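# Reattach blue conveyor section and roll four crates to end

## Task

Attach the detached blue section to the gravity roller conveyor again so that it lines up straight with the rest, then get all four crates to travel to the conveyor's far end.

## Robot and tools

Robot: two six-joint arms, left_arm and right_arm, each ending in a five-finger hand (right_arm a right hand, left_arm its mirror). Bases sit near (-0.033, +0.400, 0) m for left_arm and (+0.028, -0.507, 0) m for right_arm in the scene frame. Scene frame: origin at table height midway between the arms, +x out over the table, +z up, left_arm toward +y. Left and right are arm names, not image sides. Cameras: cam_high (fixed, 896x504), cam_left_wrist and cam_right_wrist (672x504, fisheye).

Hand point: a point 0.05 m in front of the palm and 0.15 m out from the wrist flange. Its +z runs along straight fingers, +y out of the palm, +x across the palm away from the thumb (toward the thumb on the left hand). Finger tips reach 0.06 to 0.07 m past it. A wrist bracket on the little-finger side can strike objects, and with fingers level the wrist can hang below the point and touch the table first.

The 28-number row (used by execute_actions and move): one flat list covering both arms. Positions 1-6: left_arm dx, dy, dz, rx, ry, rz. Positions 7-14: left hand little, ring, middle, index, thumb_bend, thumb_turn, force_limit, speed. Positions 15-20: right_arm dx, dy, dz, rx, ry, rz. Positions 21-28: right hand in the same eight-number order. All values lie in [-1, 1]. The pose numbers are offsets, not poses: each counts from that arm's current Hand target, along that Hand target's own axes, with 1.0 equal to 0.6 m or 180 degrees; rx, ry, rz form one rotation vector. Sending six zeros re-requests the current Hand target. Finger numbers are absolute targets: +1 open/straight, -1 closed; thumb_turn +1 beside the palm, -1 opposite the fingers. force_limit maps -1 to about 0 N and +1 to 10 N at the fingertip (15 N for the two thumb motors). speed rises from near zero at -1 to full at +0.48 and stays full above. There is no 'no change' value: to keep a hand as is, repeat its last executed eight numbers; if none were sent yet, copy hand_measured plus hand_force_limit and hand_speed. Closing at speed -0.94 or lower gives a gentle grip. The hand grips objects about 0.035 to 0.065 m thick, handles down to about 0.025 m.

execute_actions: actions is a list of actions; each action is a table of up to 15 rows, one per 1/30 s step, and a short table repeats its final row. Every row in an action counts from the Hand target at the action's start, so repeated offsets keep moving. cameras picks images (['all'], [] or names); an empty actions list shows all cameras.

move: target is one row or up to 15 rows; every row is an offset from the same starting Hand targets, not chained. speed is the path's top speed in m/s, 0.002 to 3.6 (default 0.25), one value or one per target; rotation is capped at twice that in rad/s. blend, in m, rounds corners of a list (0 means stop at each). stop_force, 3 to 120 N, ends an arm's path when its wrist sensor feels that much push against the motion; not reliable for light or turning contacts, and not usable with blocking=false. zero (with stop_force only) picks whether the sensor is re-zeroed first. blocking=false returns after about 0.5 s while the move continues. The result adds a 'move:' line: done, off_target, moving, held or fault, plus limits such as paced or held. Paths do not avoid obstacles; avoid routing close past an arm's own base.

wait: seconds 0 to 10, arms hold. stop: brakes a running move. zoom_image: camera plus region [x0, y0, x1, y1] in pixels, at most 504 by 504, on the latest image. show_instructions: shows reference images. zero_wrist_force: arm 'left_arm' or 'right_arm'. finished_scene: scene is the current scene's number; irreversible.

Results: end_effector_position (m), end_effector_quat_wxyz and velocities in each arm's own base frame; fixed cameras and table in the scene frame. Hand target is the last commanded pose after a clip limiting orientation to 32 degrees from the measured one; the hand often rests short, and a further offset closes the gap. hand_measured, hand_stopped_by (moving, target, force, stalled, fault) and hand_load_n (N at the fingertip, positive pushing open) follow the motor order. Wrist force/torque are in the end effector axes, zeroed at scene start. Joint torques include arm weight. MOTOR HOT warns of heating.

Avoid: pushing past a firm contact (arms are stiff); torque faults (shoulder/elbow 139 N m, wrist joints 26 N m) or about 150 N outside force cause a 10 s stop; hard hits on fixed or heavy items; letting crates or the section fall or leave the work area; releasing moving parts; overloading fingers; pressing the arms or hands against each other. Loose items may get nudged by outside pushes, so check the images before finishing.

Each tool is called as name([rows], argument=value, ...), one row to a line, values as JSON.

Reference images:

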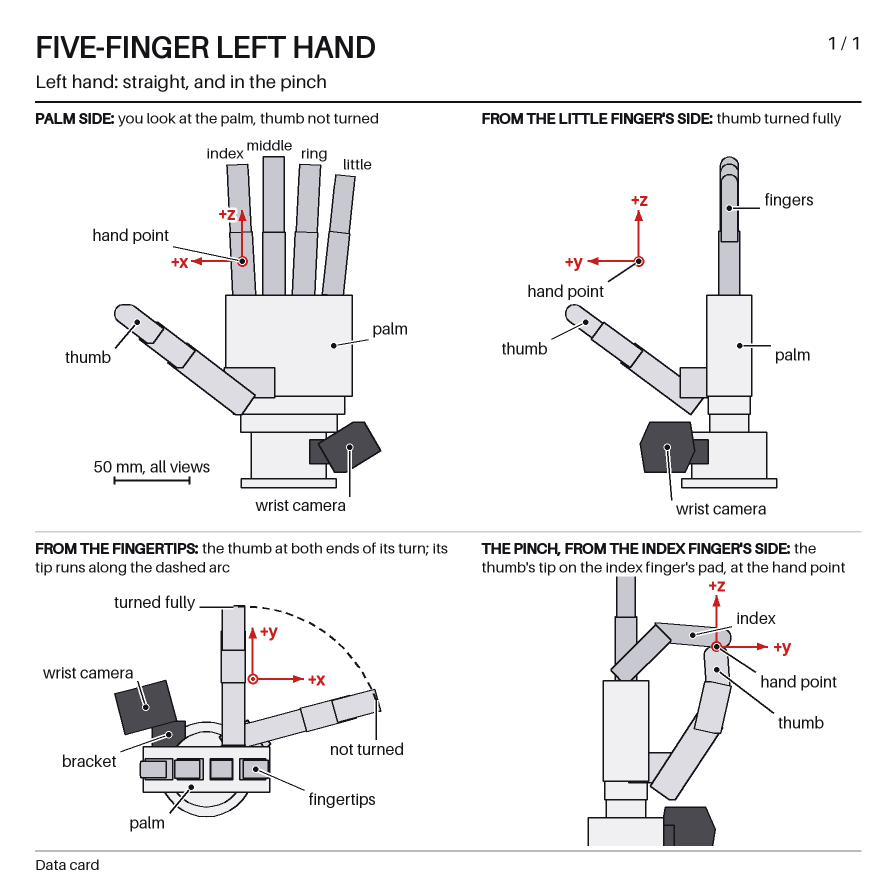

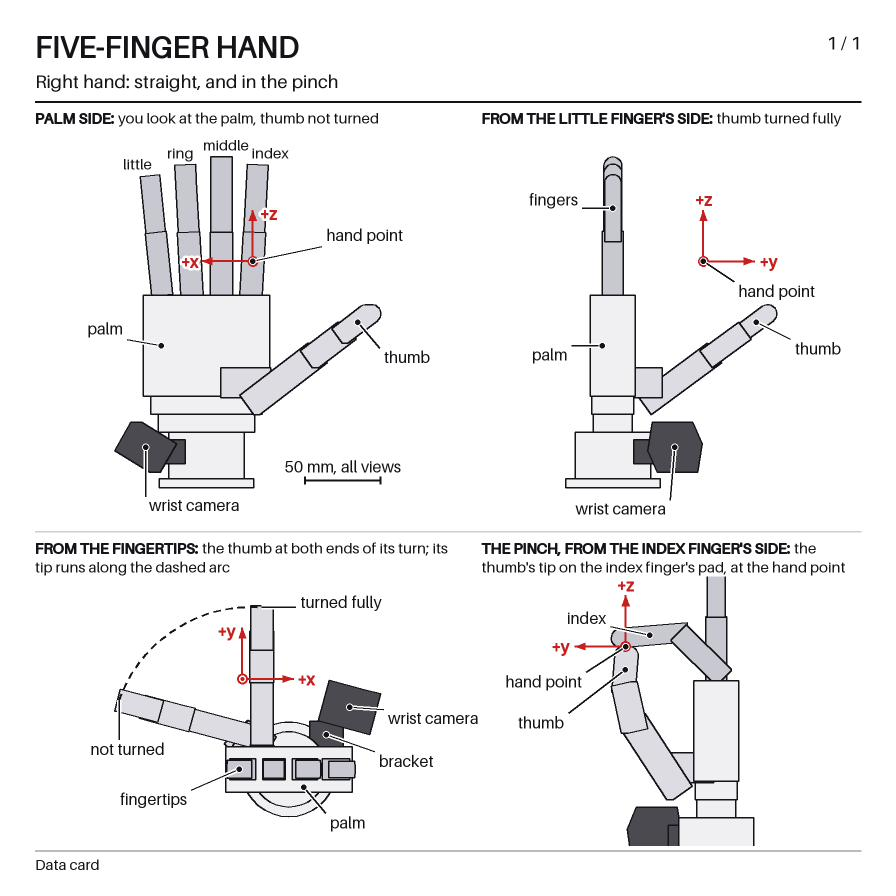

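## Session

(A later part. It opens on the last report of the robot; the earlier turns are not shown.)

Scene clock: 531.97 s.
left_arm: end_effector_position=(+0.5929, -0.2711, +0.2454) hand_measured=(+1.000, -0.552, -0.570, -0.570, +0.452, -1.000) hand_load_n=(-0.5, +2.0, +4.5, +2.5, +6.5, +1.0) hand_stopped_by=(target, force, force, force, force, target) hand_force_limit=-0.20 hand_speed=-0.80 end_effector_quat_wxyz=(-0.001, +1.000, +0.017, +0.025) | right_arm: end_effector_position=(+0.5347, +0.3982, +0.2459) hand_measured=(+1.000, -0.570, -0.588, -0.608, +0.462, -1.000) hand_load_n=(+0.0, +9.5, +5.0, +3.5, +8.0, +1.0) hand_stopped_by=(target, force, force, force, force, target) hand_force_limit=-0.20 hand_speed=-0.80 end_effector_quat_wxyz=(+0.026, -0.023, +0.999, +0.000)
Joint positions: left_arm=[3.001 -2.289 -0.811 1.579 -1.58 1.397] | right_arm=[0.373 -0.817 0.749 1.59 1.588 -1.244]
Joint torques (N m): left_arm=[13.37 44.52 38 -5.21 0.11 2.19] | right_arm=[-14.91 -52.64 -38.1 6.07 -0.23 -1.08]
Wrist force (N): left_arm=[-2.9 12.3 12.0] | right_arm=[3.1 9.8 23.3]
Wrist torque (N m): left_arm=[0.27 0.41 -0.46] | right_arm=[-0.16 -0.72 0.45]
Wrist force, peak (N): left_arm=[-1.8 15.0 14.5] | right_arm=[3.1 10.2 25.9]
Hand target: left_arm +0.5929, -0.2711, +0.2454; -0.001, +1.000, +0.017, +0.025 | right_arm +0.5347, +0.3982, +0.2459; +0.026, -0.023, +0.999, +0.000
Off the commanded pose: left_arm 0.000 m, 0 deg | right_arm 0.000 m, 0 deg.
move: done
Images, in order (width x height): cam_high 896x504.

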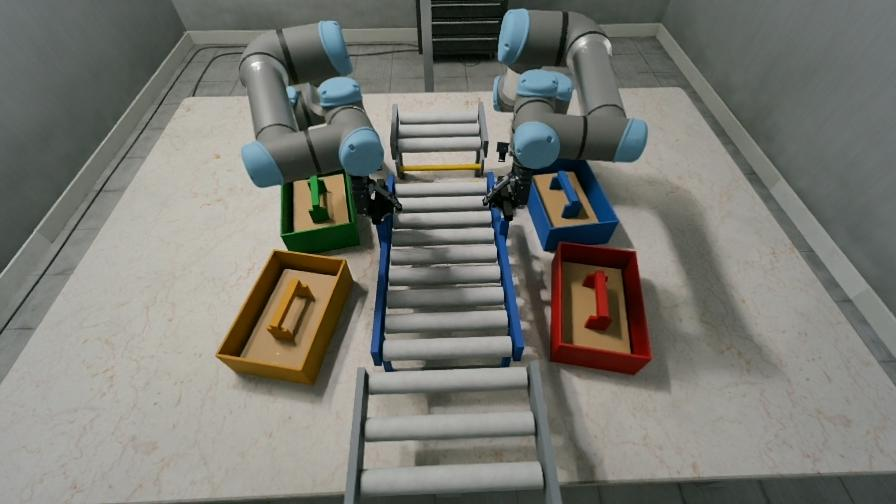

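move([
  [0.017,-0.0053,-0.0228,0,-0.0159,-0.001,1,-0.7,-0.7,-0.7,0,-1,-0.2,-0.8,-0.0183,0.0052,-0.0228,0,0.0159,-0.001,1,-0.7,-0.7,-0.7,0,-1,-0.2,-0.8],
  [0.0365,-0.0092,-0.0492,0,-0.035,-0.002,1,-0.7,-0.7,-0.7,0,-1,-0.2,-0.8,-0.0392,0.009,-0.049,0,0.035,-0.002,1,-0.7,-0.7,-0.7,0,-1,-0.2,-0.8],
], speed=0.03, blend=0.002, stop_force=30, cameras=["cam_high"])

zoom_image(camera="cam_high", region=[350, 120, 530, 260])

zoom_image(camera="cam_high", region=[340, 250, 570, 440])

Scene clock: 645.97 s.
left_arm: end_effector_position=(+0.6132, -0.2649, +0.2760) hand_measured=(+1.000, -0.552, -0.570, -0.570, +0.452, -1.000) hand_load_n=(-0.5, +3.5, +5.0, +3.0, +6.5, +1.5) hand_stopped_by=(target, force, force, force, force, target) hand_force_limit=-0.20 hand_speed=-0.80 end_effector_quat_wxyz=(+0.000, +0.999, +0.020, -0.030) | right_arm: end_effector_position=(+0.5565, +0.4046, +0.2765) hand_measured=(+1.000, -0.570, -0.588, -0.608, +0.462, -1.000) hand_load_n=(+0.0, +11.5, +5.5, +3.0, +8.0, +1.5) hand_stopped_by=(target, force, force, force, force, target) hand_force_limit=-0.20 hand_speed=-0.80 end_effector_quat_wxyz=(-0.029, -0.026, +0.999, -0.001)
Joint positions: left_arm=[3.023 -2.478 -0.413 1.261 -1.562 1.412] | right_arm=[0.355 -0.558 0.207 1.978 1.554 -1.268]
Joint torques (N m): left_arm=[3.44 51.1 37.29 -7.56 -3.93 2.62] | right_arm=[0.9 -59.27 -36.58 7.01 2.65 -1.3]
Wrist force (N): left_arm=[6.0 13.8 14.7] | right_arm=[1.0 9.0 25.8]
Wrist torque (N m): left_arm=[0.32 0.33 -0.35] | right_arm=[-0.22 -0.85 0.38]
Wrist force, peak (N): left_arm=[6.0 18.5 15.7] | right_arm=[-0.5 15.1 26.7]
Hand target: left_arm +0.6131, -0.2649, +0.2760; +0.000, +0.999, +0.020, -0.030 | right_arm +0.5565, +0.4046, +0.2765; -0.029, -0.026, +0.999, -0.001
Off the commanded pose: left_arm 0.000 m, 0 deg | right_arm 0.000 m, 0 deg.
move: done
Images, in order (width x height): cam_high 896x504.

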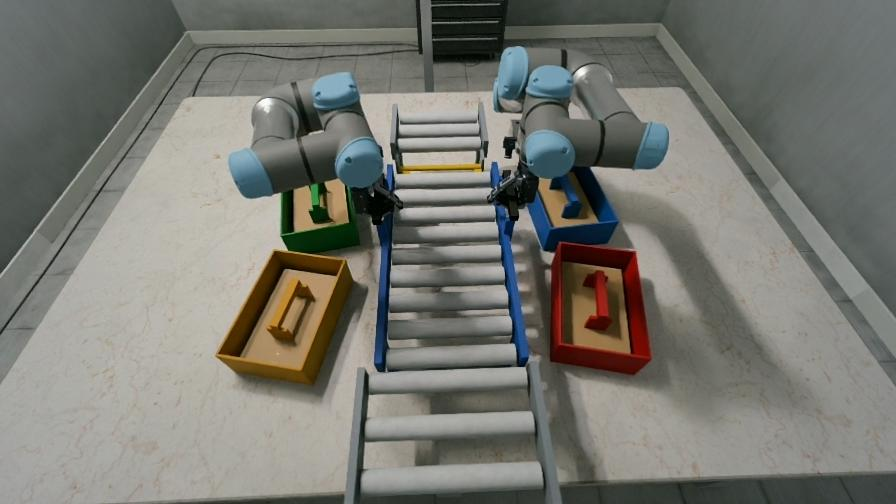

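Scaled by 2.800 from the camera's 896x504 image, which has a finer 1280x720 frame.

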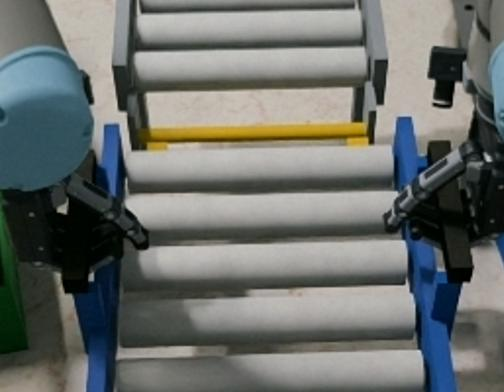

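Scaled by 2.191 from the camera's 896x504 image, which has a finer 1280x720 frame.

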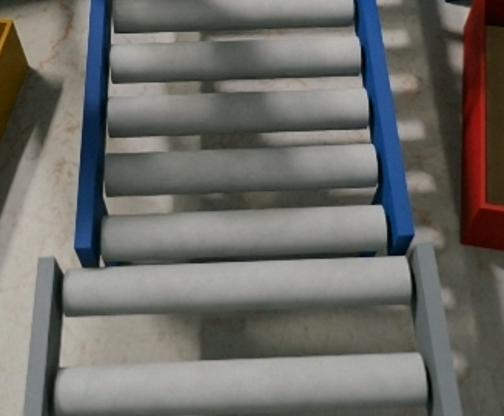

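zoom_image(camera="cam_high", region=[380, 140, 510, 215])

Scaled by 3.877 from the camera's 896x504 image, which has a finer 1280x720 frame.

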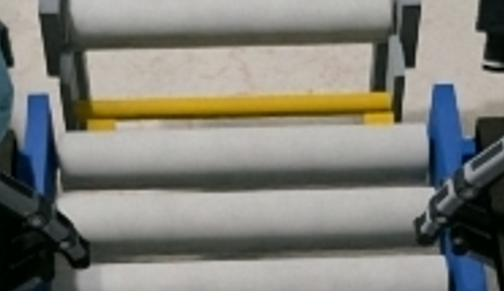

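move([
  [0.0023,-0.0003,-0.0213,0,-0.0159,0,1,-0.7,-0.7,-0.7,0,-1,-0.2,-0.8,-0.0023,0.0003,-0.0213,0,0.0159,0,1,-0.7,-0.7,-0.7,0,-1,-0.2,-0.8],
  [-0.0375,-0.0017,-0.019,0,-0.0159,0,1,-0.7,-0.7,-0.7,0,-1,-0.2,-0.8,0.0375,0.0017,-0.019,0,0.0159,0,1,-0.7,-0.7,-0.7,0,-1,-0.2,-0.8],
], speed=0.03, blend=0.001, stop_force=25, cameras=["cam_high"])

zoom_image(camera="cam_high", region=[380, 140, 510, 215])

zoom_image(camera="cam_high", region=[340, 250, 570, 440])

Scene clock: 701.93 s.
left_arm: end_effector_position=(+0.5913, -0.2647, +0.2887) hand_measured=(+1.000, -0.552, -0.570, -0.570, +0.452, -1.000) hand_load_n=(+0.0, +3.0, +5.0, +3.0, +6.5, +1.5) hand_stopped_by=(target, force, force, force, force, target) hand_force_limit=-0.20 hand_speed=-0.80 end_effector_quat_wxyz=(+0.001, +0.998, +0.020, -0.055) | right_arm: end_effector_position=(+0.5346, +0.4045, +0.2892) hand_measured=(+1.000, -0.570, -0.588, -0.608, +0.462, -1.000) hand_load_n=(+0.0, +12.5, +5.5, +3.5, +8.0, +1.5) hand_stopped_by=(target, force, force, force, force, target) hand_force_limit=-0.20 hand_speed=-0.80 end_effector_quat_wxyz=(-0.054, -0.026, +0.998, -0.002)
Joint positions: left_arm=[3.022 -2.438 -0.466 1.224 -1.554 1.412] | right_arm=[0.361 -0.605 0.276 2.004 1.538 -1.263]
Joint torques (N m): left_arm=[15.16 60.79 7.65 -3.26 -0.3 -2.5] | right_arm=[-16.81 -72.49 -14.72 5.89 -0.27 1.12]
Wrist force (N): left_arm=[4.0 18.1 12.7] | right_arm=[-4.2 15.9 28.2]
Wrist torque (N m): left_arm=[0.54 0.31 -0.26] | right_arm=[-0.14 -0.85 0.34]
Wrist force, peak (N): left_arm=[4.6 20.5 15.2] | right_arm=[-3.5 16.4 29.2]
Hand target: left_arm +0.5913, -0.2647, +0.2887; +0.001, +0.998, +0.020, -0.055 | right_arm +0.5346, +0.4045, +0.2892; -0.054, -0.026, +0.998, -0.002
Off the commanded pose: left_arm 0.000 m, 0 deg | right_arm 0.000 m, 0 deg.
elbow stopped short (right arm): the move would have taken joint 3 (elbow) straighter than the controller allows.
move: done
Images, in order (width x height): cam_high 896x504.

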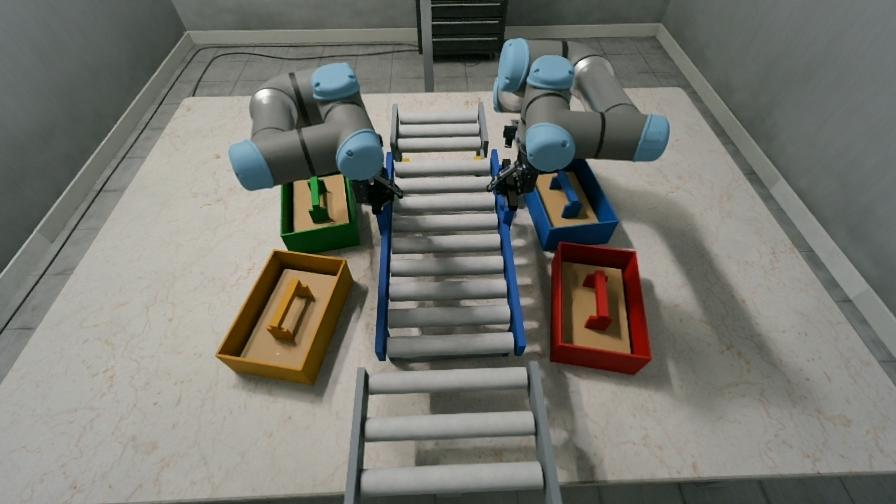

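Scaled by 3.877 from the camera's 896x504 image, which has a finer 1280x720 frame.

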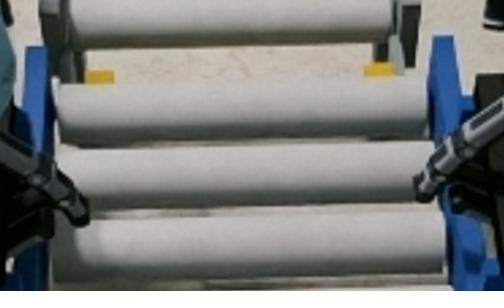

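Scaled by 2.191 from the camera's 896x504 image, which has a finer 1280x720 frame.

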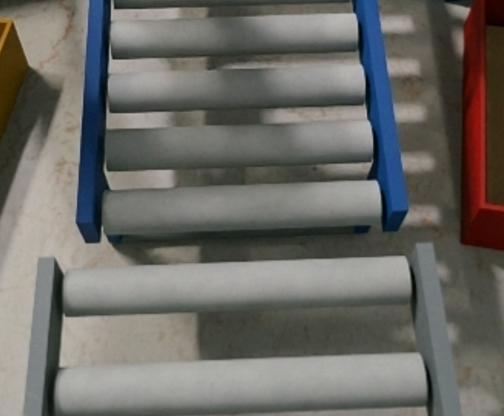

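move([
  [-0.024,-0.001,0.0027,0,0,0,1,-0.7,-0.7,-0.7,0,-1,-0.2,-0.8,0.024,0.0013,0.0026,0,0,0,1,-0.7,-0.7,-0.7,0,-1,-0.2,-0.8],
  [-0.0262,-0.0005,0.0242,0,0.0159,0,1,-0.7,-0.7,-0.7,0,-1,-0.2,-0.8,0.0262,0.0005,0.0242,0,-0.0159,0,1,-0.7,-0.7,-0.7,0,-1,-0.2,-0.8],
], speed=0.025, blend=0.001, stop_force=20, cameras=["cam_high"])

zoom_image(camera="cam_high", region=[380, 140, 510, 215])

zoom_image(camera="cam_high", region=[340, 250, 570, 440])

Scene clock: 724.10 s.
left_arm: end_effector_position=(+0.5741, -0.2651, +0.2760) hand_measured=(+1.000, -0.552, -0.570, -0.570, +0.452, -1.000) hand_load_n=(+0.0, +2.5, +5.5, +4.0, +6.5, +0.5) hand_stopped_by=(target, force, force, force, force, target) hand_force_limit=-0.20 hand_speed=-0.80 end_effector_quat_wxyz=(+0.000, +0.999, +0.020, -0.030) | right_arm: end_effector_position=(+0.5175, +0.4039, +0.2765) hand_measured=(+1.000, -0.570, -0.588, -0.608, +0.462, -1.000) hand_load_n=(-0.5, +7.0, +4.0, +0.0, +8.0, +1.0) hand_stopped_by=(target, force, force, force, force, target) hand_force_limit=-0.20 hand_speed=-0.80 end_effector_quat_wxyz=(-0.029, -0.026, +0.999, -0.001)
Joint positions: left_arm=[3.014 -2.314 -0.709 1.393 -1.561 1.404] | right_arm=[0.377 -0.758 0.584 1.801 1.553 -1.246]
Joint torques (N m): left_arm=[2.19 58.46 11.63 -0.69 -3.79 -2.97] | right_arm=[0.53 -57.73 -12.05 2.03 3.7 1.36]
Wrist force (N): left_arm=[-6.5 10.8 16.5] | right_arm=[3.9 9.9 10.6]
Wrist torque (N m): left_arm=[0.19 0.47 -0.23] | right_arm=[0.06 -0.53 0.36]
Wrist force, peak (N): left_arm=[4.8 18.3 13.2] | right_arm=[-4.6 16.6 28.5]
Hand target: left_arm +0.5741, -0.2651, +0.2760; +0.000, +0.999, +0.020, -0.030 | right_arm +0.5174, +0.4039, +0.2765; -0.029, -0.026, +0.999, -0.001
Off the commanded pose: left_arm 0.000 m, 0 deg | right_arm 0.000 m, 0 deg.
move: done
Images, in order (width x height): cam_high 896x504.

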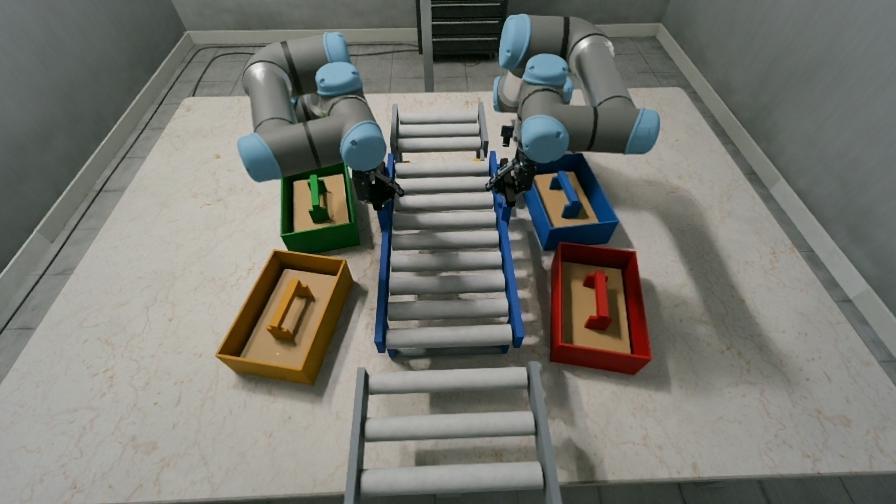

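Scaled by 3.877 from the camera's 896x504 image, which has a finer 1280x720 frame.

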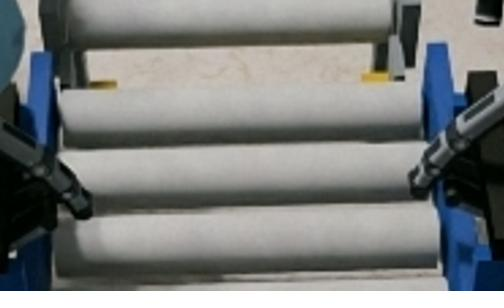

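Scaled by 2.191 from the camera's 896x504 image, which has a finer 1280x720 frame.

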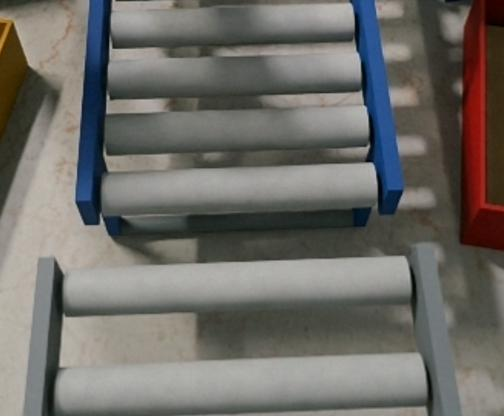

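move(target=[0,0,0.0035,0,0.001,0,1,-0.7,-0.7,-0.7,0,-1,-0.2,-0.8,0,0,0.0035,0,-0.001,0,1,-0.7,-0.7,-0.7,0,-1,-0.2,-0.8], speed=0.01, stop_force=15, cameras=[])

Scene clock: 743.13 s.
left_arm: end_effector_position=(+0.5741, -0.2651, +0.2747) hand_measured=(+1.000, -0.552, -0.570, -0.570, +0.452, -1.000) hand_load_n=(+0.0, +0.0, +4.0, +1.5, +6.5, +1.0) hand_stopped_by=(target, force, force, force, force, target) hand_force_limit=-0.20 hand_speed=-0.80 end_effector_quat_wxyz=(+0.000, +0.999, +0.020, -0.029) | right_arm: end_effector_position=(+0.5173, +0.4039, +0.2744) hand_measured=(+1.000, -0.570, -0.588, -0.608, +0.462, -1.000) hand_load_n=(-0.5, +0.0, +3.0, +0.0, +8.0, +1.0) hand_stopped_by=(target, force, force, force, force, target) hand_force_limit=-0.20 hand_speed=-0.80 end_effector_quat_wxyz=(-0.028, -0.026, +0.999, -0.001)
Joint positions: left_arm=[3.014 -2.312 -0.716 1.4 -1.561 1.404] | right_arm=[0.377 -0.762 0.597 1.789 1.554 -1.246]
Joint torques (N m): left_arm=[3.48 39.79 35.27 -4.62 1.76 -0.93] | right_arm=[6.94 -51.53 -7.98 1.03 2.03 1.26]
Wrist force (N): left_arm=[-0.9 1.1 2.9] | right_arm=[-0.4 0.2 -0.3]
Wrist torque (N m): left_arm=[-0.03 0.13 0.07] | right_arm=[0.01 -0.02 -0.10]
Wrist force, peak (N): left_arm=[-6.7 10.6 17.0] | right_arm=[4.0 10.0 10.7]
Hand target: left_arm +0.5741, -0.2651, +0.2747; +0.000, +0.999, +0.020, -0.029 (not the last commanded pose) | right_arm +0.5173, +0.4039, +0.2744; -0.028, -0.026, +0.999, -0.001
Off the commanded pose: left_arm 0.001 m, 0 deg | right_arm 0.000 m, 0 deg.
move: contact (left_arm)
No camera images: "cameras" was empty.

move([
  [0,0,0,0,0,0,1,-0.7,-0.7,-0.7,1,-1,-0.1,0.1,0,0,0,0,0,0,1,-0.7,-0.7,-0.7,1,-1,-0.1,0.1],
  [0,0,0,0,0,0,1,-0.7,-0.7,-0.7,1,1,-0.1,0.1,0,0,0,0,0,0,1,-0.7,-0.7,-0.7,1,1,-0.1,0.1],
  [0,0,0,0,0,0,1,0,0,0,1,1,-0.1,-0.2,0,0,0,0,0,0,1,0,0,0,1,1,-0.1,-0.2],
  [0,-0.13,0,0,0,0,1,0,0,0,1,1,-0.1,-0.2,0,-0.13,0,0,0,0,1,0,0,0,1,1,-0.1,-0.2],
], speed=0.08, cameras=["all"])

zoom_image(camera="cam_high", region=[350, 130, 530, 260])

Scene clock: 756.37 s.
left_arm: end_effector_position=(+0.5710, -0.1873, +0.2747) hand_measured=(+1.000, +0.000, +0.000, +0.000, +1.000, +1.000) hand_load_n=(+0.0, +0.0, +0.0, +0.0, +0.0, +0.0) hand_stopped_by=(target, target, target, target, target, target) hand_force_limit=-0.10 hand_speed=-0.20 end_effector_quat_wxyz=(+0.000, +0.999, +0.020, -0.029) | right_arm: end_effector_position=(+0.5214, +0.3261, +0.2744) hand_measured=(+1.000, +0.000, +0.000, +0.000, +1.000, +1.000) hand_load_n=(+0.0, +0.0, +0.0, +0.0, -0.5, +0.0) hand_stopped_by=(target, target, target, target, target, target) hand_force_limit=-0.10 hand_speed=-0.20 end_effector_quat_wxyz=(-0.028, -0.026, +0.999, -0.001)
Joint positions: left_arm=[3.151 -2.226 -0.862 1.459 -1.569 1.541] | right_arm=[0.247 -0.897 0.83 1.692 1.561 -1.376]
Joint torques (N m): left_arm=[8.13 48.31 5.23 -0.42 -2.08 2.33] | right_arm=[-8.09 -48.45 -9.47 0.78 -1.55 -1.38]
Wrist force (N): left_arm=[0.1 -0.3 0.2] | right_arm=[-0.5 0.2 -0.5]
Wrist torque (N m): left_arm=[-0.05 -0.01 -0.06] | right_arm=[0.01 0.00 0.07]
Wrist force, peak (N): left_arm=[-0.7 1.6 5.2] | right_arm=[-0.6 0.7 -0.5]
Hand target: left_arm +0.5710, -0.1871, +0.2747; +0.000, +0.999, +0.020, -0.029 | right_arm +0.5214, +0.3260, +0.2744; -0.028, -0.026, +0.999, -0.001
Off the commanded pose: left_arm 0.000 m, 0 deg | right_arm 0.000 m, 0 deg.
move: done

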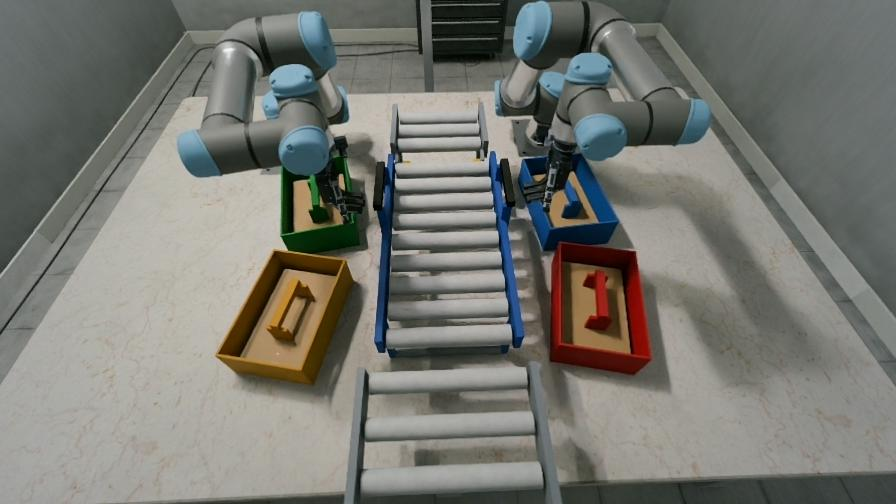

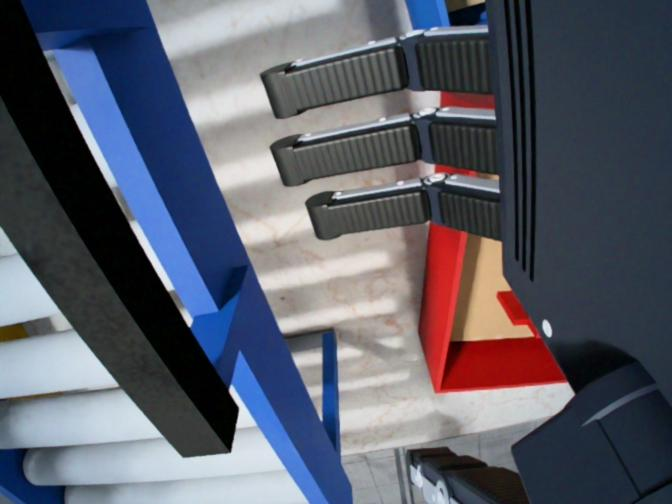

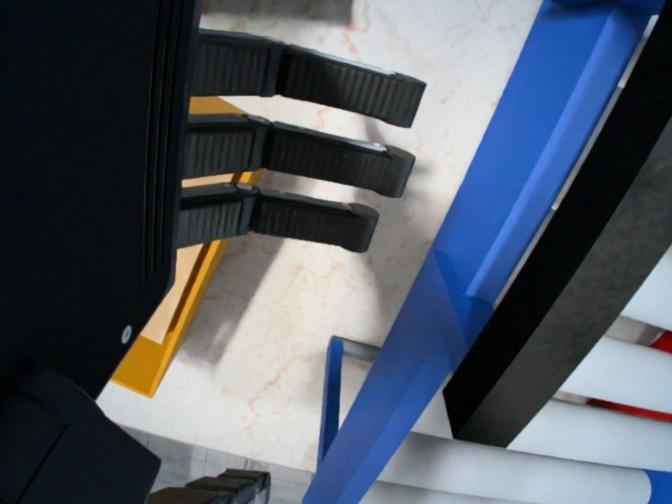

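Scaled by 2.800 from the camera's 896x504 image, which has a finer 1280x720 frame.

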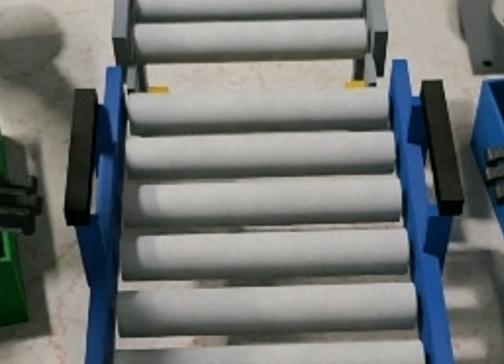

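move([
  [-0.002,-0.0998,-0.1,0,0,0,0,0,0,0,1,1,-0.1,-0.2,0.0645,-0.0307,-0.23,0,-0.019,0,1,1,1,1,1,1,-0.1,-0.2],
  [0.2727,-0.3348,0.1757,0.0019,0.0184,0.0796,0,0,0,0,1,1,-0.1,-0.2,0.3417,0.2643,-0.1235,0,-0.019,0,1,1,1,1,1,1,-0.1,-0.2],
], speed=0.25, blend=0.03, cameras=["all"])

zoom_image(camera="cam_right_wrist", region=[280, 0, 672, 330])

Scene clock: 843.07 s.
left_arm: end_effector_position=(+0.7187, +0.0196, +0.1597) hand_measured=(+0.000, +0.000, +0.000, +0.000, +1.000, +1.000) hand_load_n=(+0.0, +0.0, +0.0, +0.0, +0.0, +0.0) hand_stopped_by=(target, target, target, target, target, target) hand_force_limit=-0.10 hand_speed=-0.20 end_effector_quat_wxyz=(-0.003, +0.995, -0.097, +0.029) | right_arm: end_effector_position=(+0.3128, +0.4739, +0.3597) hand_measured=(+1.000, +1.000, +1.000, +1.000, +1.000, +1.000) hand_load_n=(+0.0, +0.0, +0.0, +0.0, +0.0, +0.0) hand_stopped_by=(target, target, target, target, target, target) hand_force_limit=-0.10 hand_speed=-0.20 end_effector_quat_wxyz=(+0.002, -0.026, +1.000, +0.000)
Joint positions: left_arm=[3.459 -2.812 -0.035 1.331 -1.553 2.081] | right_arm=[0.698 -1.09 0.908 1.75 1.574 -0.925]
Joint torques (N m): left_arm=[7.37 48.25 32.11 -4.35 2.25 2.48] | right_arm=[6.9 -29.73 -30.33 0.82 2.13 1.3]
Wrist force (N): left_arm=[0.1 0.1 0.2] | right_arm=[-0.6 0.2 -0.3]
Wrist torque (N m): left_arm=[0.01 0.02 -0.05] | right_arm=[0.02 0.03 -0.13]
Wrist force, peak (N): left_arm=[0.2 -1.0 0.7] | right_arm=[-0.7 -0.4 -1.2]
Hand target: left_arm +0.7202, +0.0198, +0.1601; +0.000, +0.994, -0.105, +0.000 | right_arm +0.3128, +0.4740, +0.3597; +0.002, -0.026, +1.000, +0.000
Off the commanded pose: left_arm 0.002 m, 3 deg | right_arm 0.000 m, 0 deg.
elbow stopped short (left arm): the move would have taken joint 3 (elbow) straighter than the controller allows.
move: off_target (left_arm)

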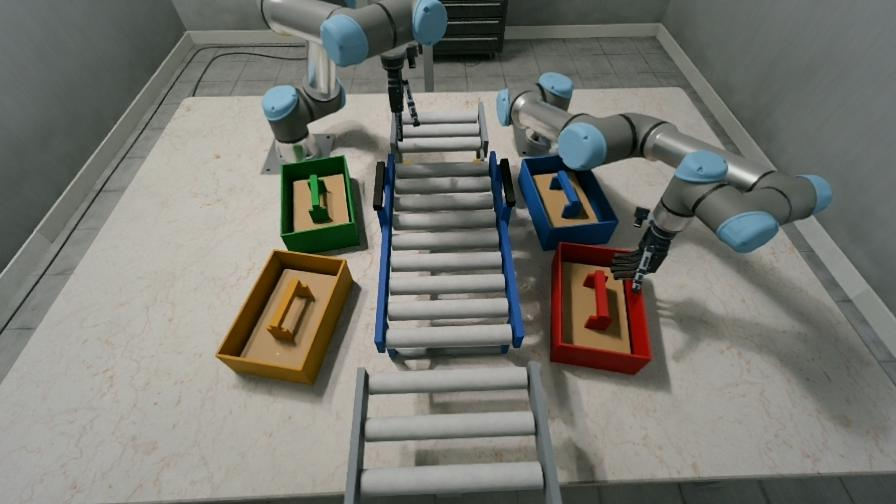

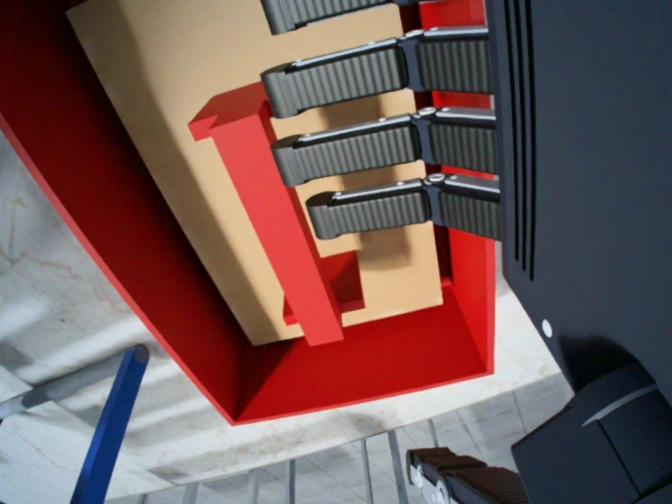

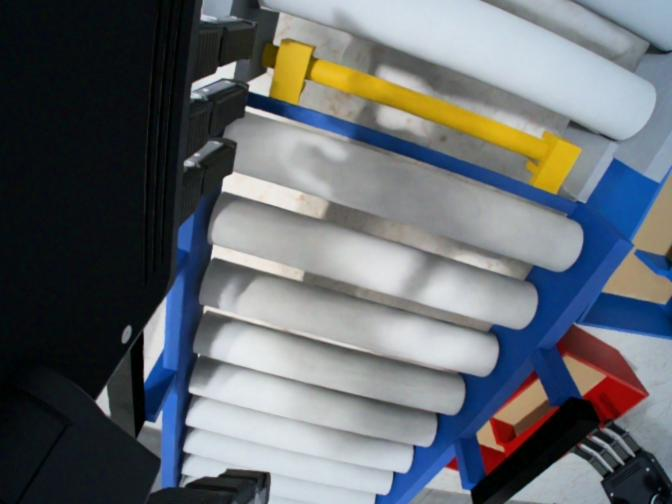

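Scaled by 1.286 from the camera's 672x504 image, which has a finer 960x720 frame.

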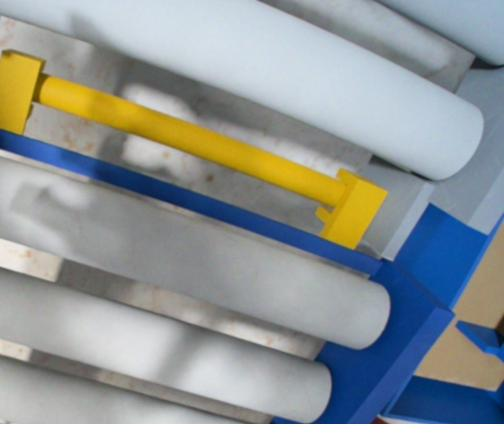

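move([
  [0,0,0,0,0,0,0,0,0,0,1,1,-0.1,-0.2,-0.0057,-0.1238,-0.0833,0,0,0,0,0,0,0,1,1,-0.1,-0.2],
  [0.0499,-0.0107,0.05,0,0,0,0,0,0,0,1,1,-0.1,-0.2,-0.0425,-0.376,-0.0833,0,0,-0.03,0,0,0,0,1,1,-0.1,-0.2],
  [0.0499,-0.0107,0.05,0,0,0,0,0,0,0,1,1,-0.1,-0.2,-0.0417,-0.5812,0.2662,0,0,-0.0532,0,0,0,0,1,1,-0.1,-0.2],
], speed=0.25, blend=0.03, cameras=["cam_left_wrist","cam_right_wrist"])

Scene clock: 887.23 s.
left_arm: end_effector_position=(+0.7493, +0.0196, +0.1297) hand_measured=(+0.000, +0.000, +0.000, +0.000, +1.000, +1.000) hand_load_n=(+0.0, +0.0, +0.0, +0.0, +0.0, +0.0) hand_stopped_by=(target, target, target, target, target, target) hand_force_limit=-0.10 hand_speed=-0.20 end_effector_quat_wxyz=(-0.009, +0.994, -0.085, +0.070) | right_arm: end_effector_position=(+0.3566, +0.1270, +0.2004) hand_measured=(+0.000, +0.000, +0.000, +0.000, +1.000, +1.000) hand_load_n=(+0.0, +0.0, +0.0, +0.0, +0.0, +0.0) hand_stopped_by=(target, target, target, target, target, target) hand_force_limit=-0.10 hand_speed=-0.20 end_effector_quat_wxyz=(+0.002, -0.109, +0.994, +0.000)
Joint positions: left_arm=[3.452 -2.845 -0.035 1.444 -1.533 2.05] | right_arm=[-0.217 -1.457 1.805 1.219 1.57 -2.007]
Joint torques (N m): left_arm=[-4.65 49.15 31.35 -0.12 0.23 -2.55] | right_arm=[-8.83 -13.89 -7.41 0.95 -1.84 -1.33]
Wrist force (N): left_arm=[-0.1 -0.1 -0.3] | right_arm=[-0.5 0.4 -0.5]
Wrist torque (N m): left_arm=[0.00 0.04 0.17] | right_arm=[0.09 0.02 0.09]
Wrist force, peak (N): left_arm=[0.3 0.3 0.4] | right_arm=[-0.3 1.3 0.2]
Hand target: left_arm +0.7508, +0.0198, +0.1301; +0.000, +0.994, -0.105, +0.000 | right_arm +0.3566, +0.1270, +0.2003; +0.002, -0.109, +0.994, +0.000
Off the commanded pose: left_arm 0.002 m, 8 deg | right_arm 0.000 m, 0 deg.
elbow stopped short (left arm): the move would have taken joint 3 (elbow) straighter than the controller allows.
move: off_target (left_arm)
Images, in order (width x height): cam_left_wrist 672x504, cam_right_wrist 672x504.

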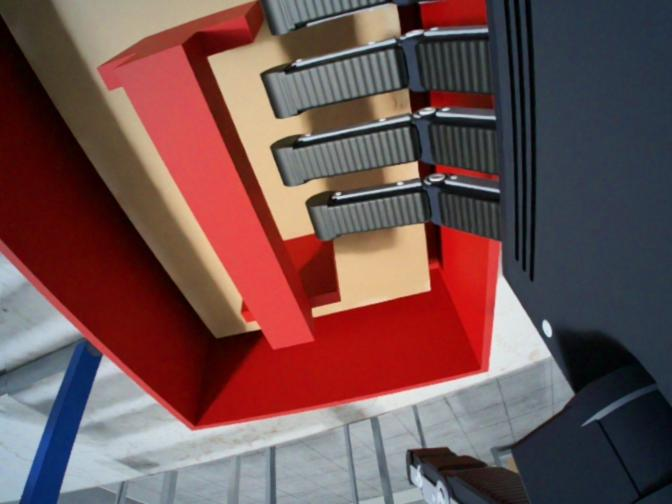

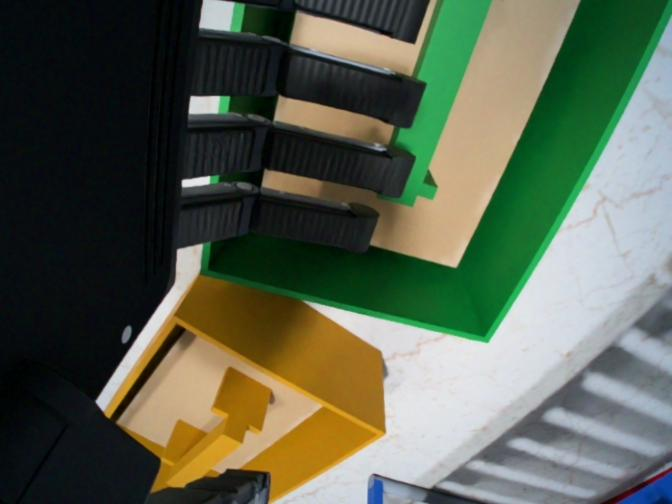

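zoom_image(camera="cam_right_wrist", region=[370, 0, 530, 240])

Scaled by 2.100 from the camera's 672x504 image, which has a finer 960x720 frame.

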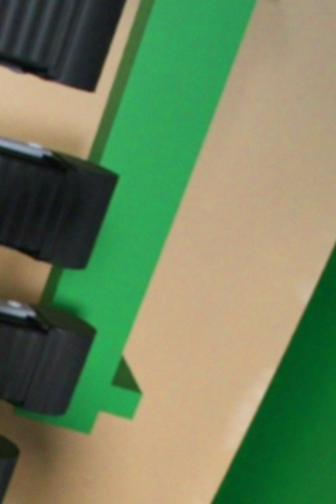

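move(target=[0,0,0.0708,0,0,0,0,0,0,0,1,1,-0.1,-0.2,0.0233,0,0.1878,0,0,0,0,0,0,0,1,1,-0.1,-0.2], speed=0.04, stop_force=7, cameras=["cam_left_wrist","cam_right_wrist"])

Scene clock: 919.17 s.
left_arm: end_effector_position=(+0.7493, +0.0196, +0.0873) hand_measured=(+0.000, +0.000, +0.000, +0.000, +1.000, +1.000) hand_load_n=(+0.0, +0.0, +0.0, +0.0, +0.0, +0.0) hand_stopped_by=(target, target, target, target, target, target) hand_force_limit=-0.10 hand_speed=-0.20 end_effector_quat_wxyz=(-0.007, +0.995, -0.091, +0.049) | right_arm: end_effector_position=(+0.3435, +0.1239, +0.0876) hand_measured=(+0.000, +0.000, +0.000, +0.000, +1.000, +1.000) hand_load_n=(+0.0, +0.0, +0.0, +0.0, +0.0, +0.0) hand_stopped_by=(target, target, target, target, target, target) hand_force_limit=-0.10 hand_speed=-0.20 end_effector_quat_wxyz=(+0.002, -0.109, +0.994, +0.000)
Joint positions: left_arm=[3.448 -2.9 -0.035 1.461 -1.545 2.059] | right_arm=[-0.237 -1.354 2.01 0.91 1.57 -2.027]
Joint torques (N m): left_arm=[-1.26 47.95 24.12 0.6 -3.48 2.3] | right_arm=[-7.97 -15.12 -5.06 0.73 -1.84 -1.4]
Wrist force (N): left_arm=[0.2 6.4 -2.9] | right_arm=[-0.5 0.2 -0.3]
Wrist torque (N m): left_arm=[0.47 -0.03 -0.14] | right_arm=[0.04 0.03 0.08]
Wrist force, peak (N): left_arm=[0.7 7.8 -6.7] | right_arm=[-0.7 0.1 -0.8]
Hand target: left_arm +0.7508, +0.0198, +0.0876; +0.000, +0.994, -0.105, +0.000 | right_arm +0.3435, +0.1239, +0.0876; +0.002, -0.109, +0.994, +0.000
Off the commanded pose: left_arm 0.001 m, 6 deg | right_arm 0.000 m, 0 deg.
elbow stopped short (left arm): the move would have taken joint 3 (elbow) straighter than the controller allows.
move: off_target (left_arm)
Images, in order (width x height): cam_left_wrist 672x504, cam_right_wrist 672x504.

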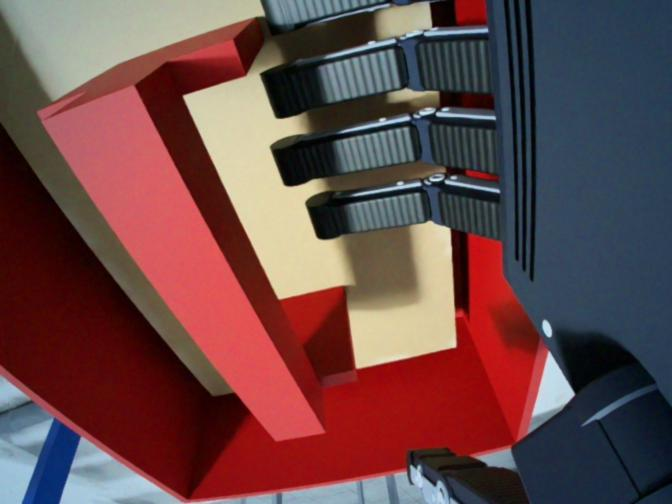

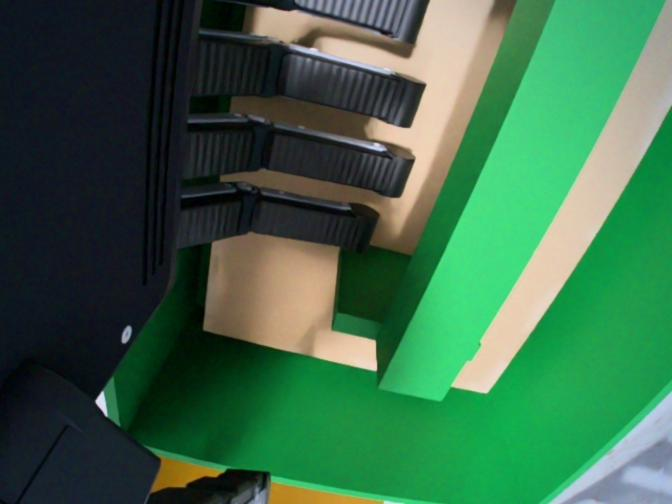

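move([
  [0,0,-0.1,0,0,0,0,0,0,0,1,1,-0.1,-0.2,0,0.03,0,0,0,0,0,0,0,0,1,1,-0.1,-0.2],
  [-0.1085,0.057,-0.2207,0,0,0,0,0,0,0,1,1,-0.1,-0.2,0,0.098,0,0,0,0,0,0,0,0,1,1,-0.1,-0.2],
], speed=0.06, stop_force=8)

move([
  [0,0,0,0,0,-0.5,0,0,0,0,1,1,-0.1,-0.2,0,0,0,0,0,0,0,0,0,0,1,1,-0.1,-0.2],
  [0.052,0.0665,0.0833,0,0,-1,0,0,0,0,1,1,-0.1,-0.2,0,0,0,0,0,0,0,0,0,0,1,1,-0.1,-0.2],
], speed=0.5, cameras=["all"])

Scene clock: 989.93 s.
left_arm: end_effector_position=(+0.6800, +0.0001, +0.2200) hand_measured=(+0.000, +0.000, +0.000, +0.000, +1.000, +1.000) hand_load_n=(+0.0, +0.0, +0.0, +0.0, +0.0, +0.0) hand_stopped_by=(target, target, target, target, target, target) hand_force_limit=-0.10 hand_speed=-0.20 end_effector_quat_wxyz=(+0.000, +0.994, -0.105, +0.000) | right_arm: end_effector_position=(+0.3307, +0.1813, +0.0875) hand_measured=(+0.000, +0.000, +0.000, +0.000, +1.000, +1.000) hand_load_n=(+0.5, +0.5, +0.5, +0.5, +0.0, +0.0) hand_stopped_by=(target, target, target, target, target, target) hand_force_limit=-0.10 hand_speed=-0.20 end_effector_quat_wxyz=(+0.002, -0.109, +0.994, +0.000)
Joint positions: left_arm=[3.442 -2.649 -0.218 1.296 -1.57 2.082] | right_arm=[-0.056 -1.347 2.002 0.912 1.571 -1.846]
Joint torques (N m): left_arm=[7.68 58.73 4.1 -0.34 2.28 -2.56] | right_arm=[8.3 -16.06 -26.9 4.4 1.12 1.33]
Wrist force (N): left_arm=[-0.3 0.3 0.4] | right_arm=[-0.3 -3.7 1.3]
Wrist torque (N m): left_arm=[0.04 0.10 0.10] | right_arm=[-0.15 -0.05 -0.26]
Wrist force, peak (N): left_arm=[0.1 6.6 -3.1] | right_arm=[-0.5 -5.4 1.4]
Hand target: left_arm +0.6800, +0.0001, +0.2200; +0.000, +0.994, -0.105, +0.000 | right_arm +0.3307, +0.1813, +0.0875; +0.002, -0.109, +0.994, +0.000
Off the commanded pose: left_arm 0.000 m, 0 deg | right_arm 0.000 m, 0 deg.
elbow stopped short (left arm): the move would have taken joint 3 (elbow) straighter than the controller allows.
move: done

Scene clock: 994.73 s.
left_arm: end_effector_position=(+0.7006, -0.0453, +0.1696) hand_measured=(+0.000, +0.000, +0.000, +0.000, +1.000, +1.000) hand_load_n=(+0.0, +0.0, +0.0, +0.0, +0.0, +0.0) hand_stopped_by=(target, target, target, target, target, target) hand_force_limit=-0.10 hand_speed=-0.20 end_effector_quat_wxyz=(+0.078, +0.126, +0.989, +0.002) end_effector_velocity=(+0.000, +0.000, +0.000) end_effector_angular_velocity=(-0.001, -0.001, +0.005) | right_arm: end_effector_position=(+0.3307, +0.1813, +0.0875) hand_measured=(+0.000, +0.000, +0.000, +0.000, +1.000, +1.000) hand_load_n=(+0.5, +0.5, +0.0, +0.5, +0.0, +0.0) hand_stopped_by=(target, target, target, target, target, target) hand_force_limit=-0.10 hand_speed=-0.20 end_effector_quat_wxyz=(+0.002, -0.109, +0.994, +0.000)
Joint positions: left_arm=[3.18 -2.784 -0.035 1.403 -1.549 -1.279] | right_arm=[-0.056 -1.347 2.002 0.912 1.571 -1.846]
Joint velocities: left_arm=[0 0 0.001 0 0 -0.005] | right_arm=[within noise]
Joint torques (N m): left_arm=[7.48 47.67 33.44 -0.15 2.2 -2.5] | right_arm=[8.93 -15.79 -26.09 2.9 0.97 1.29]
Wrist force (N): left_arm=[-0.1 0.1 -0.1] | right_arm=[-0.6 -3.6 1.5]
Wrist torque (N m): left_arm=[0.02 -0.01 0.16] | right_arm=[-0.16 -0.02 -0.27]
Wrist force, peak (N): left_arm=[-0.4 0.0 0.6] | right_arm=[-0.7 -3.8 1.4]
Hand target: left_arm +0.7021, -0.0455, +0.1701; +0.000, +0.105, +0.994, +0.000 | right_arm +0.3307, +0.1813, +0.0875; +0.002, -0.109, +0.994, +0.000
Off the commanded pose: left_arm 0.002 m, 9 deg | right_arm 0.000 m, 0 deg.
elbow stopped short (left arm): the move would have taken joint 3 (elbow) straighter than the controller allows.
move: off_target (left_arm)

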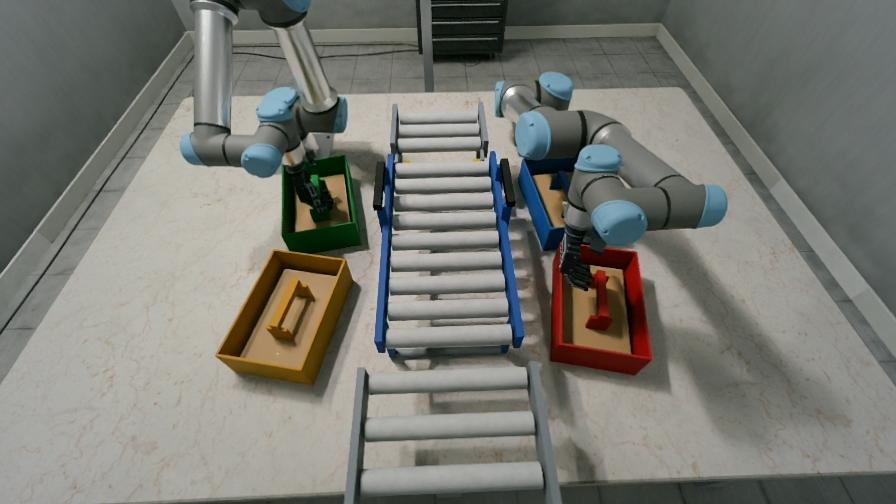

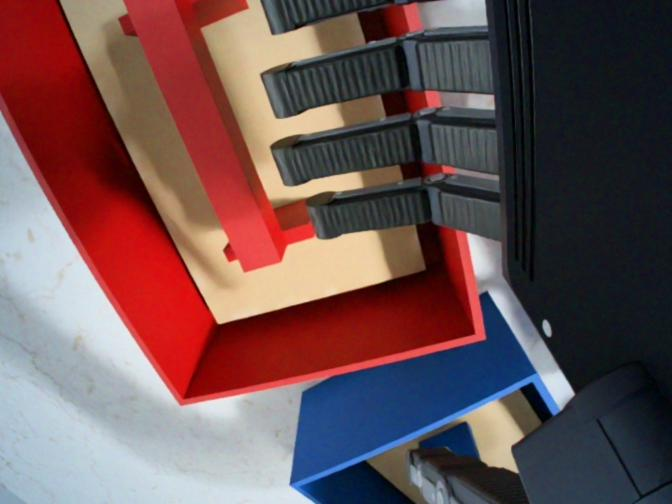

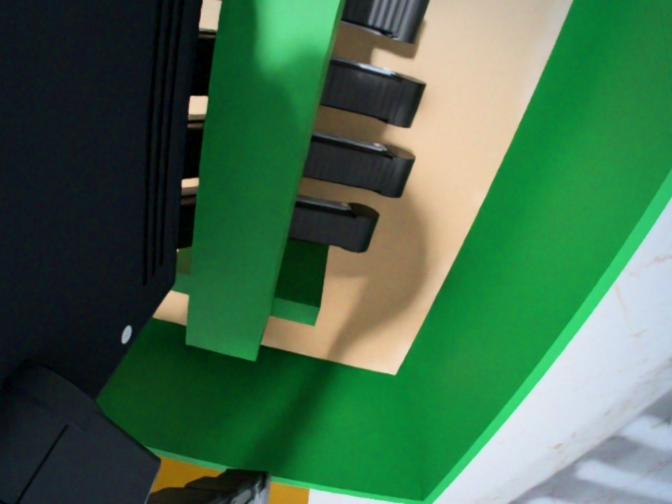

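move(target=[0,0.0167,0.075,0,0,0,0,0,0,0,1,1,-0.1,-0.2,0,-0.0067,0,0,0,0,0,0,0,0,1,1,-0.1,-0.2], speed=0.06, stop_force=8, cameras=["cam_left_wrist"])

Scene clock: 1017.43 s.
left_arm: end_effector_position=(+0.7027, -0.0355, +0.1247) hand_measured=(+0.000, +0.000, +0.000, +0.000, +1.000, +1.000) hand_load_n=(+0.0, +0.0, +0.0, +0.0, -0.5, +0.0) hand_stopped_by=(target, target, target, target, target, target) hand_force_limit=-0.10 hand_speed=-0.20 end_effector_quat_wxyz=(+0.052, +0.119, +0.992, +0.001) | right_arm: end_effector_position=(+0.3315, +0.1773, +0.0875) hand_measured=(+0.000, +0.000, +0.000, +0.000, +1.000, +1.000) hand_load_n=(+0.0, +0.0, +0.5, +0.0, +0.0, +0.0) hand_stopped_by=(target, target, target, target, target, target) hand_force_limit=-0.10 hand_speed=-0.20 end_effector_quat_wxyz=(+0.002, -0.109, +0.994, +0.000)
Joint positions: left_arm=[3.192 -2.848 -0.035 1.414 -1.555 -1.282] | right_arm=[-0.069 -1.348 2.003 0.912 1.571 -1.859]
Joint torques (N m): left_arm=[7.62 49.24 29.41 -0.15 -2.37 -2.08] | right_arm=[-9.27 -27.61 -4.91 0.83 -1.85 -1.38]
Wrist force (N): left_arm=[-0.3 -0.2 -0.1] | right_arm=[-0.7 0.3 -0.3]
Wrist torque (N m): left_arm=[-0.01 0.06 0.14] | right_arm=[0.01 0.05 0.06]
Wrist force, peak (N): left_arm=[-0.6 -0.2 0.0] | right_arm=[-0.6 -3.8 1.4]
Hand target: left_arm +0.7042, -0.0358, +0.1251; +0.000, +0.105, +0.994, +0.000 | right_arm +0.3315, +0.1773, +0.0875; +0.002, -0.109, +0.994, +0.000
Off the commanded pose: left_arm 0.002 m, 6 deg | right_arm 0.000 m, 0 deg.
elbow stopped short (left arm): the move would have taken joint 3 (elbow) straighter than the controller allows.
move: off_target (left_arm)
Images, in order (width x height): cam_left_wrist 672x504.

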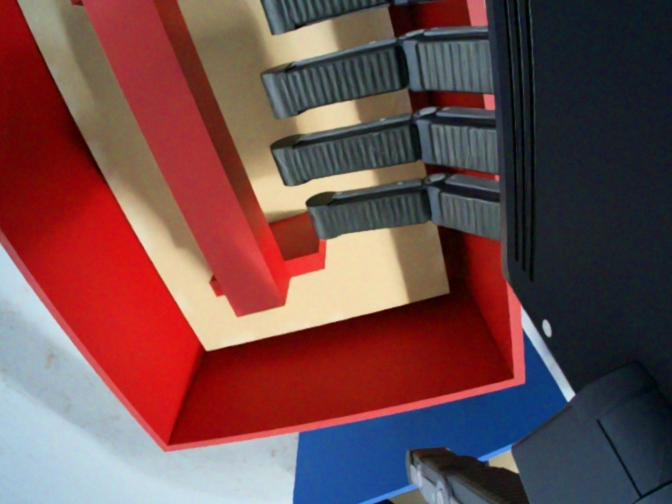

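move(target=[0,0.01,0.0625,0,0,0,0,0,0,0,1,1,-0.1,-0.2,0,0,0,0,0,0,0,0,0,0,1,1,-0.1,-0.2], speed=0.05, stop_force=8, cameras=["cam_left_wrist"])

Scene clock: 1031.67 s.
left_arm: end_effector_position=(+0.7041, -0.0297, +0.0873) hand_measured=(+0.000, +0.000, +0.000, +0.000, +1.000, +1.000) hand_load_n=(+0.0, +0.0, +0.0, +0.0, -0.5, +0.0) hand_stopped_by=(target, target, target, target, target, target) hand_force_limit=-0.10 hand_speed=-0.20 end_effector_quat_wxyz=(+0.034, +0.114, +0.993, +0.000) | right_arm: end_effector_position=(+0.3315, +0.1773, +0.0875) hand_measured=(+0.000, +0.000, +0.000, +0.000, +1.000, +1.000) hand_load_n=(+0.0, +0.0, +0.5, +0.5, +0.0, +0.0) hand_stopped_by=(target, target, target, target, target, target) hand_force_limit=-0.10 hand_speed=-0.20 end_effector_quat_wxyz=(+0.002, -0.109, +0.994, +0.000)
Joint positions: left_arm=[3.198 -2.899 -0.035 1.431 -1.56 -1.285] | right_arm=[-0.069 -1.348 2.003 0.912 1.571 -1.859]
Joint torques (N m): left_arm=[3.08 46.82 20.69 -0.15 1.98 -2.58] | right_arm=[-8.21 -27.94 -4.67 0.89 -1.71 -1.33]
Wrist force (N): left_arm=[-0.1 8.1 -5.1] | right_arm=[-0.4 0.4 -0.3]
Wrist torque (N m): left_arm=[0.67 -0.08 -0.02] | right_arm=[0.03 0.00 0.08]
Wrist force, peak (N): left_arm=[0.0 8.1 -5.4] | right_arm=[-1.0 0.3 -0.5]
Hand target: left_arm +0.7055, -0.0299, +0.0876; +0.000, +0.105, +0.994, +0.000 | right_arm +0.3315, +0.1773, +0.0875; +0.002, -0.109, +0.994, +0.000
Off the commanded pose: left_arm 0.001 m, 4 deg | right_arm 0.000 m, 0 deg.
elbow stopped short (left arm): the move would have taken joint 3 (elbow) straighter than the controller allows.
move: off_target (left_arm)
Images, in order (width x height): cam_left_wrist 672x504.

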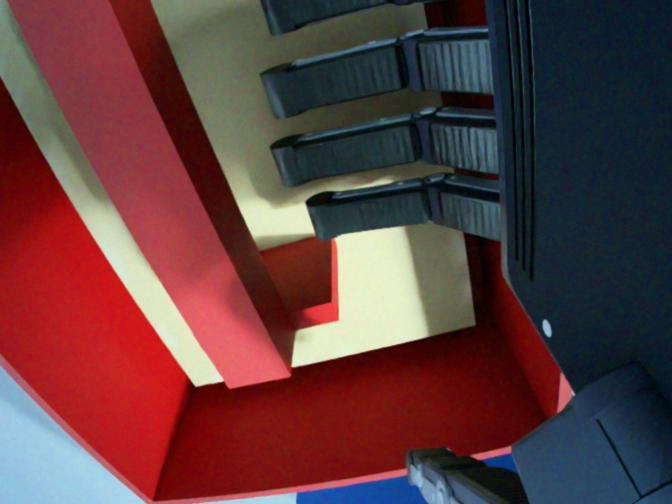

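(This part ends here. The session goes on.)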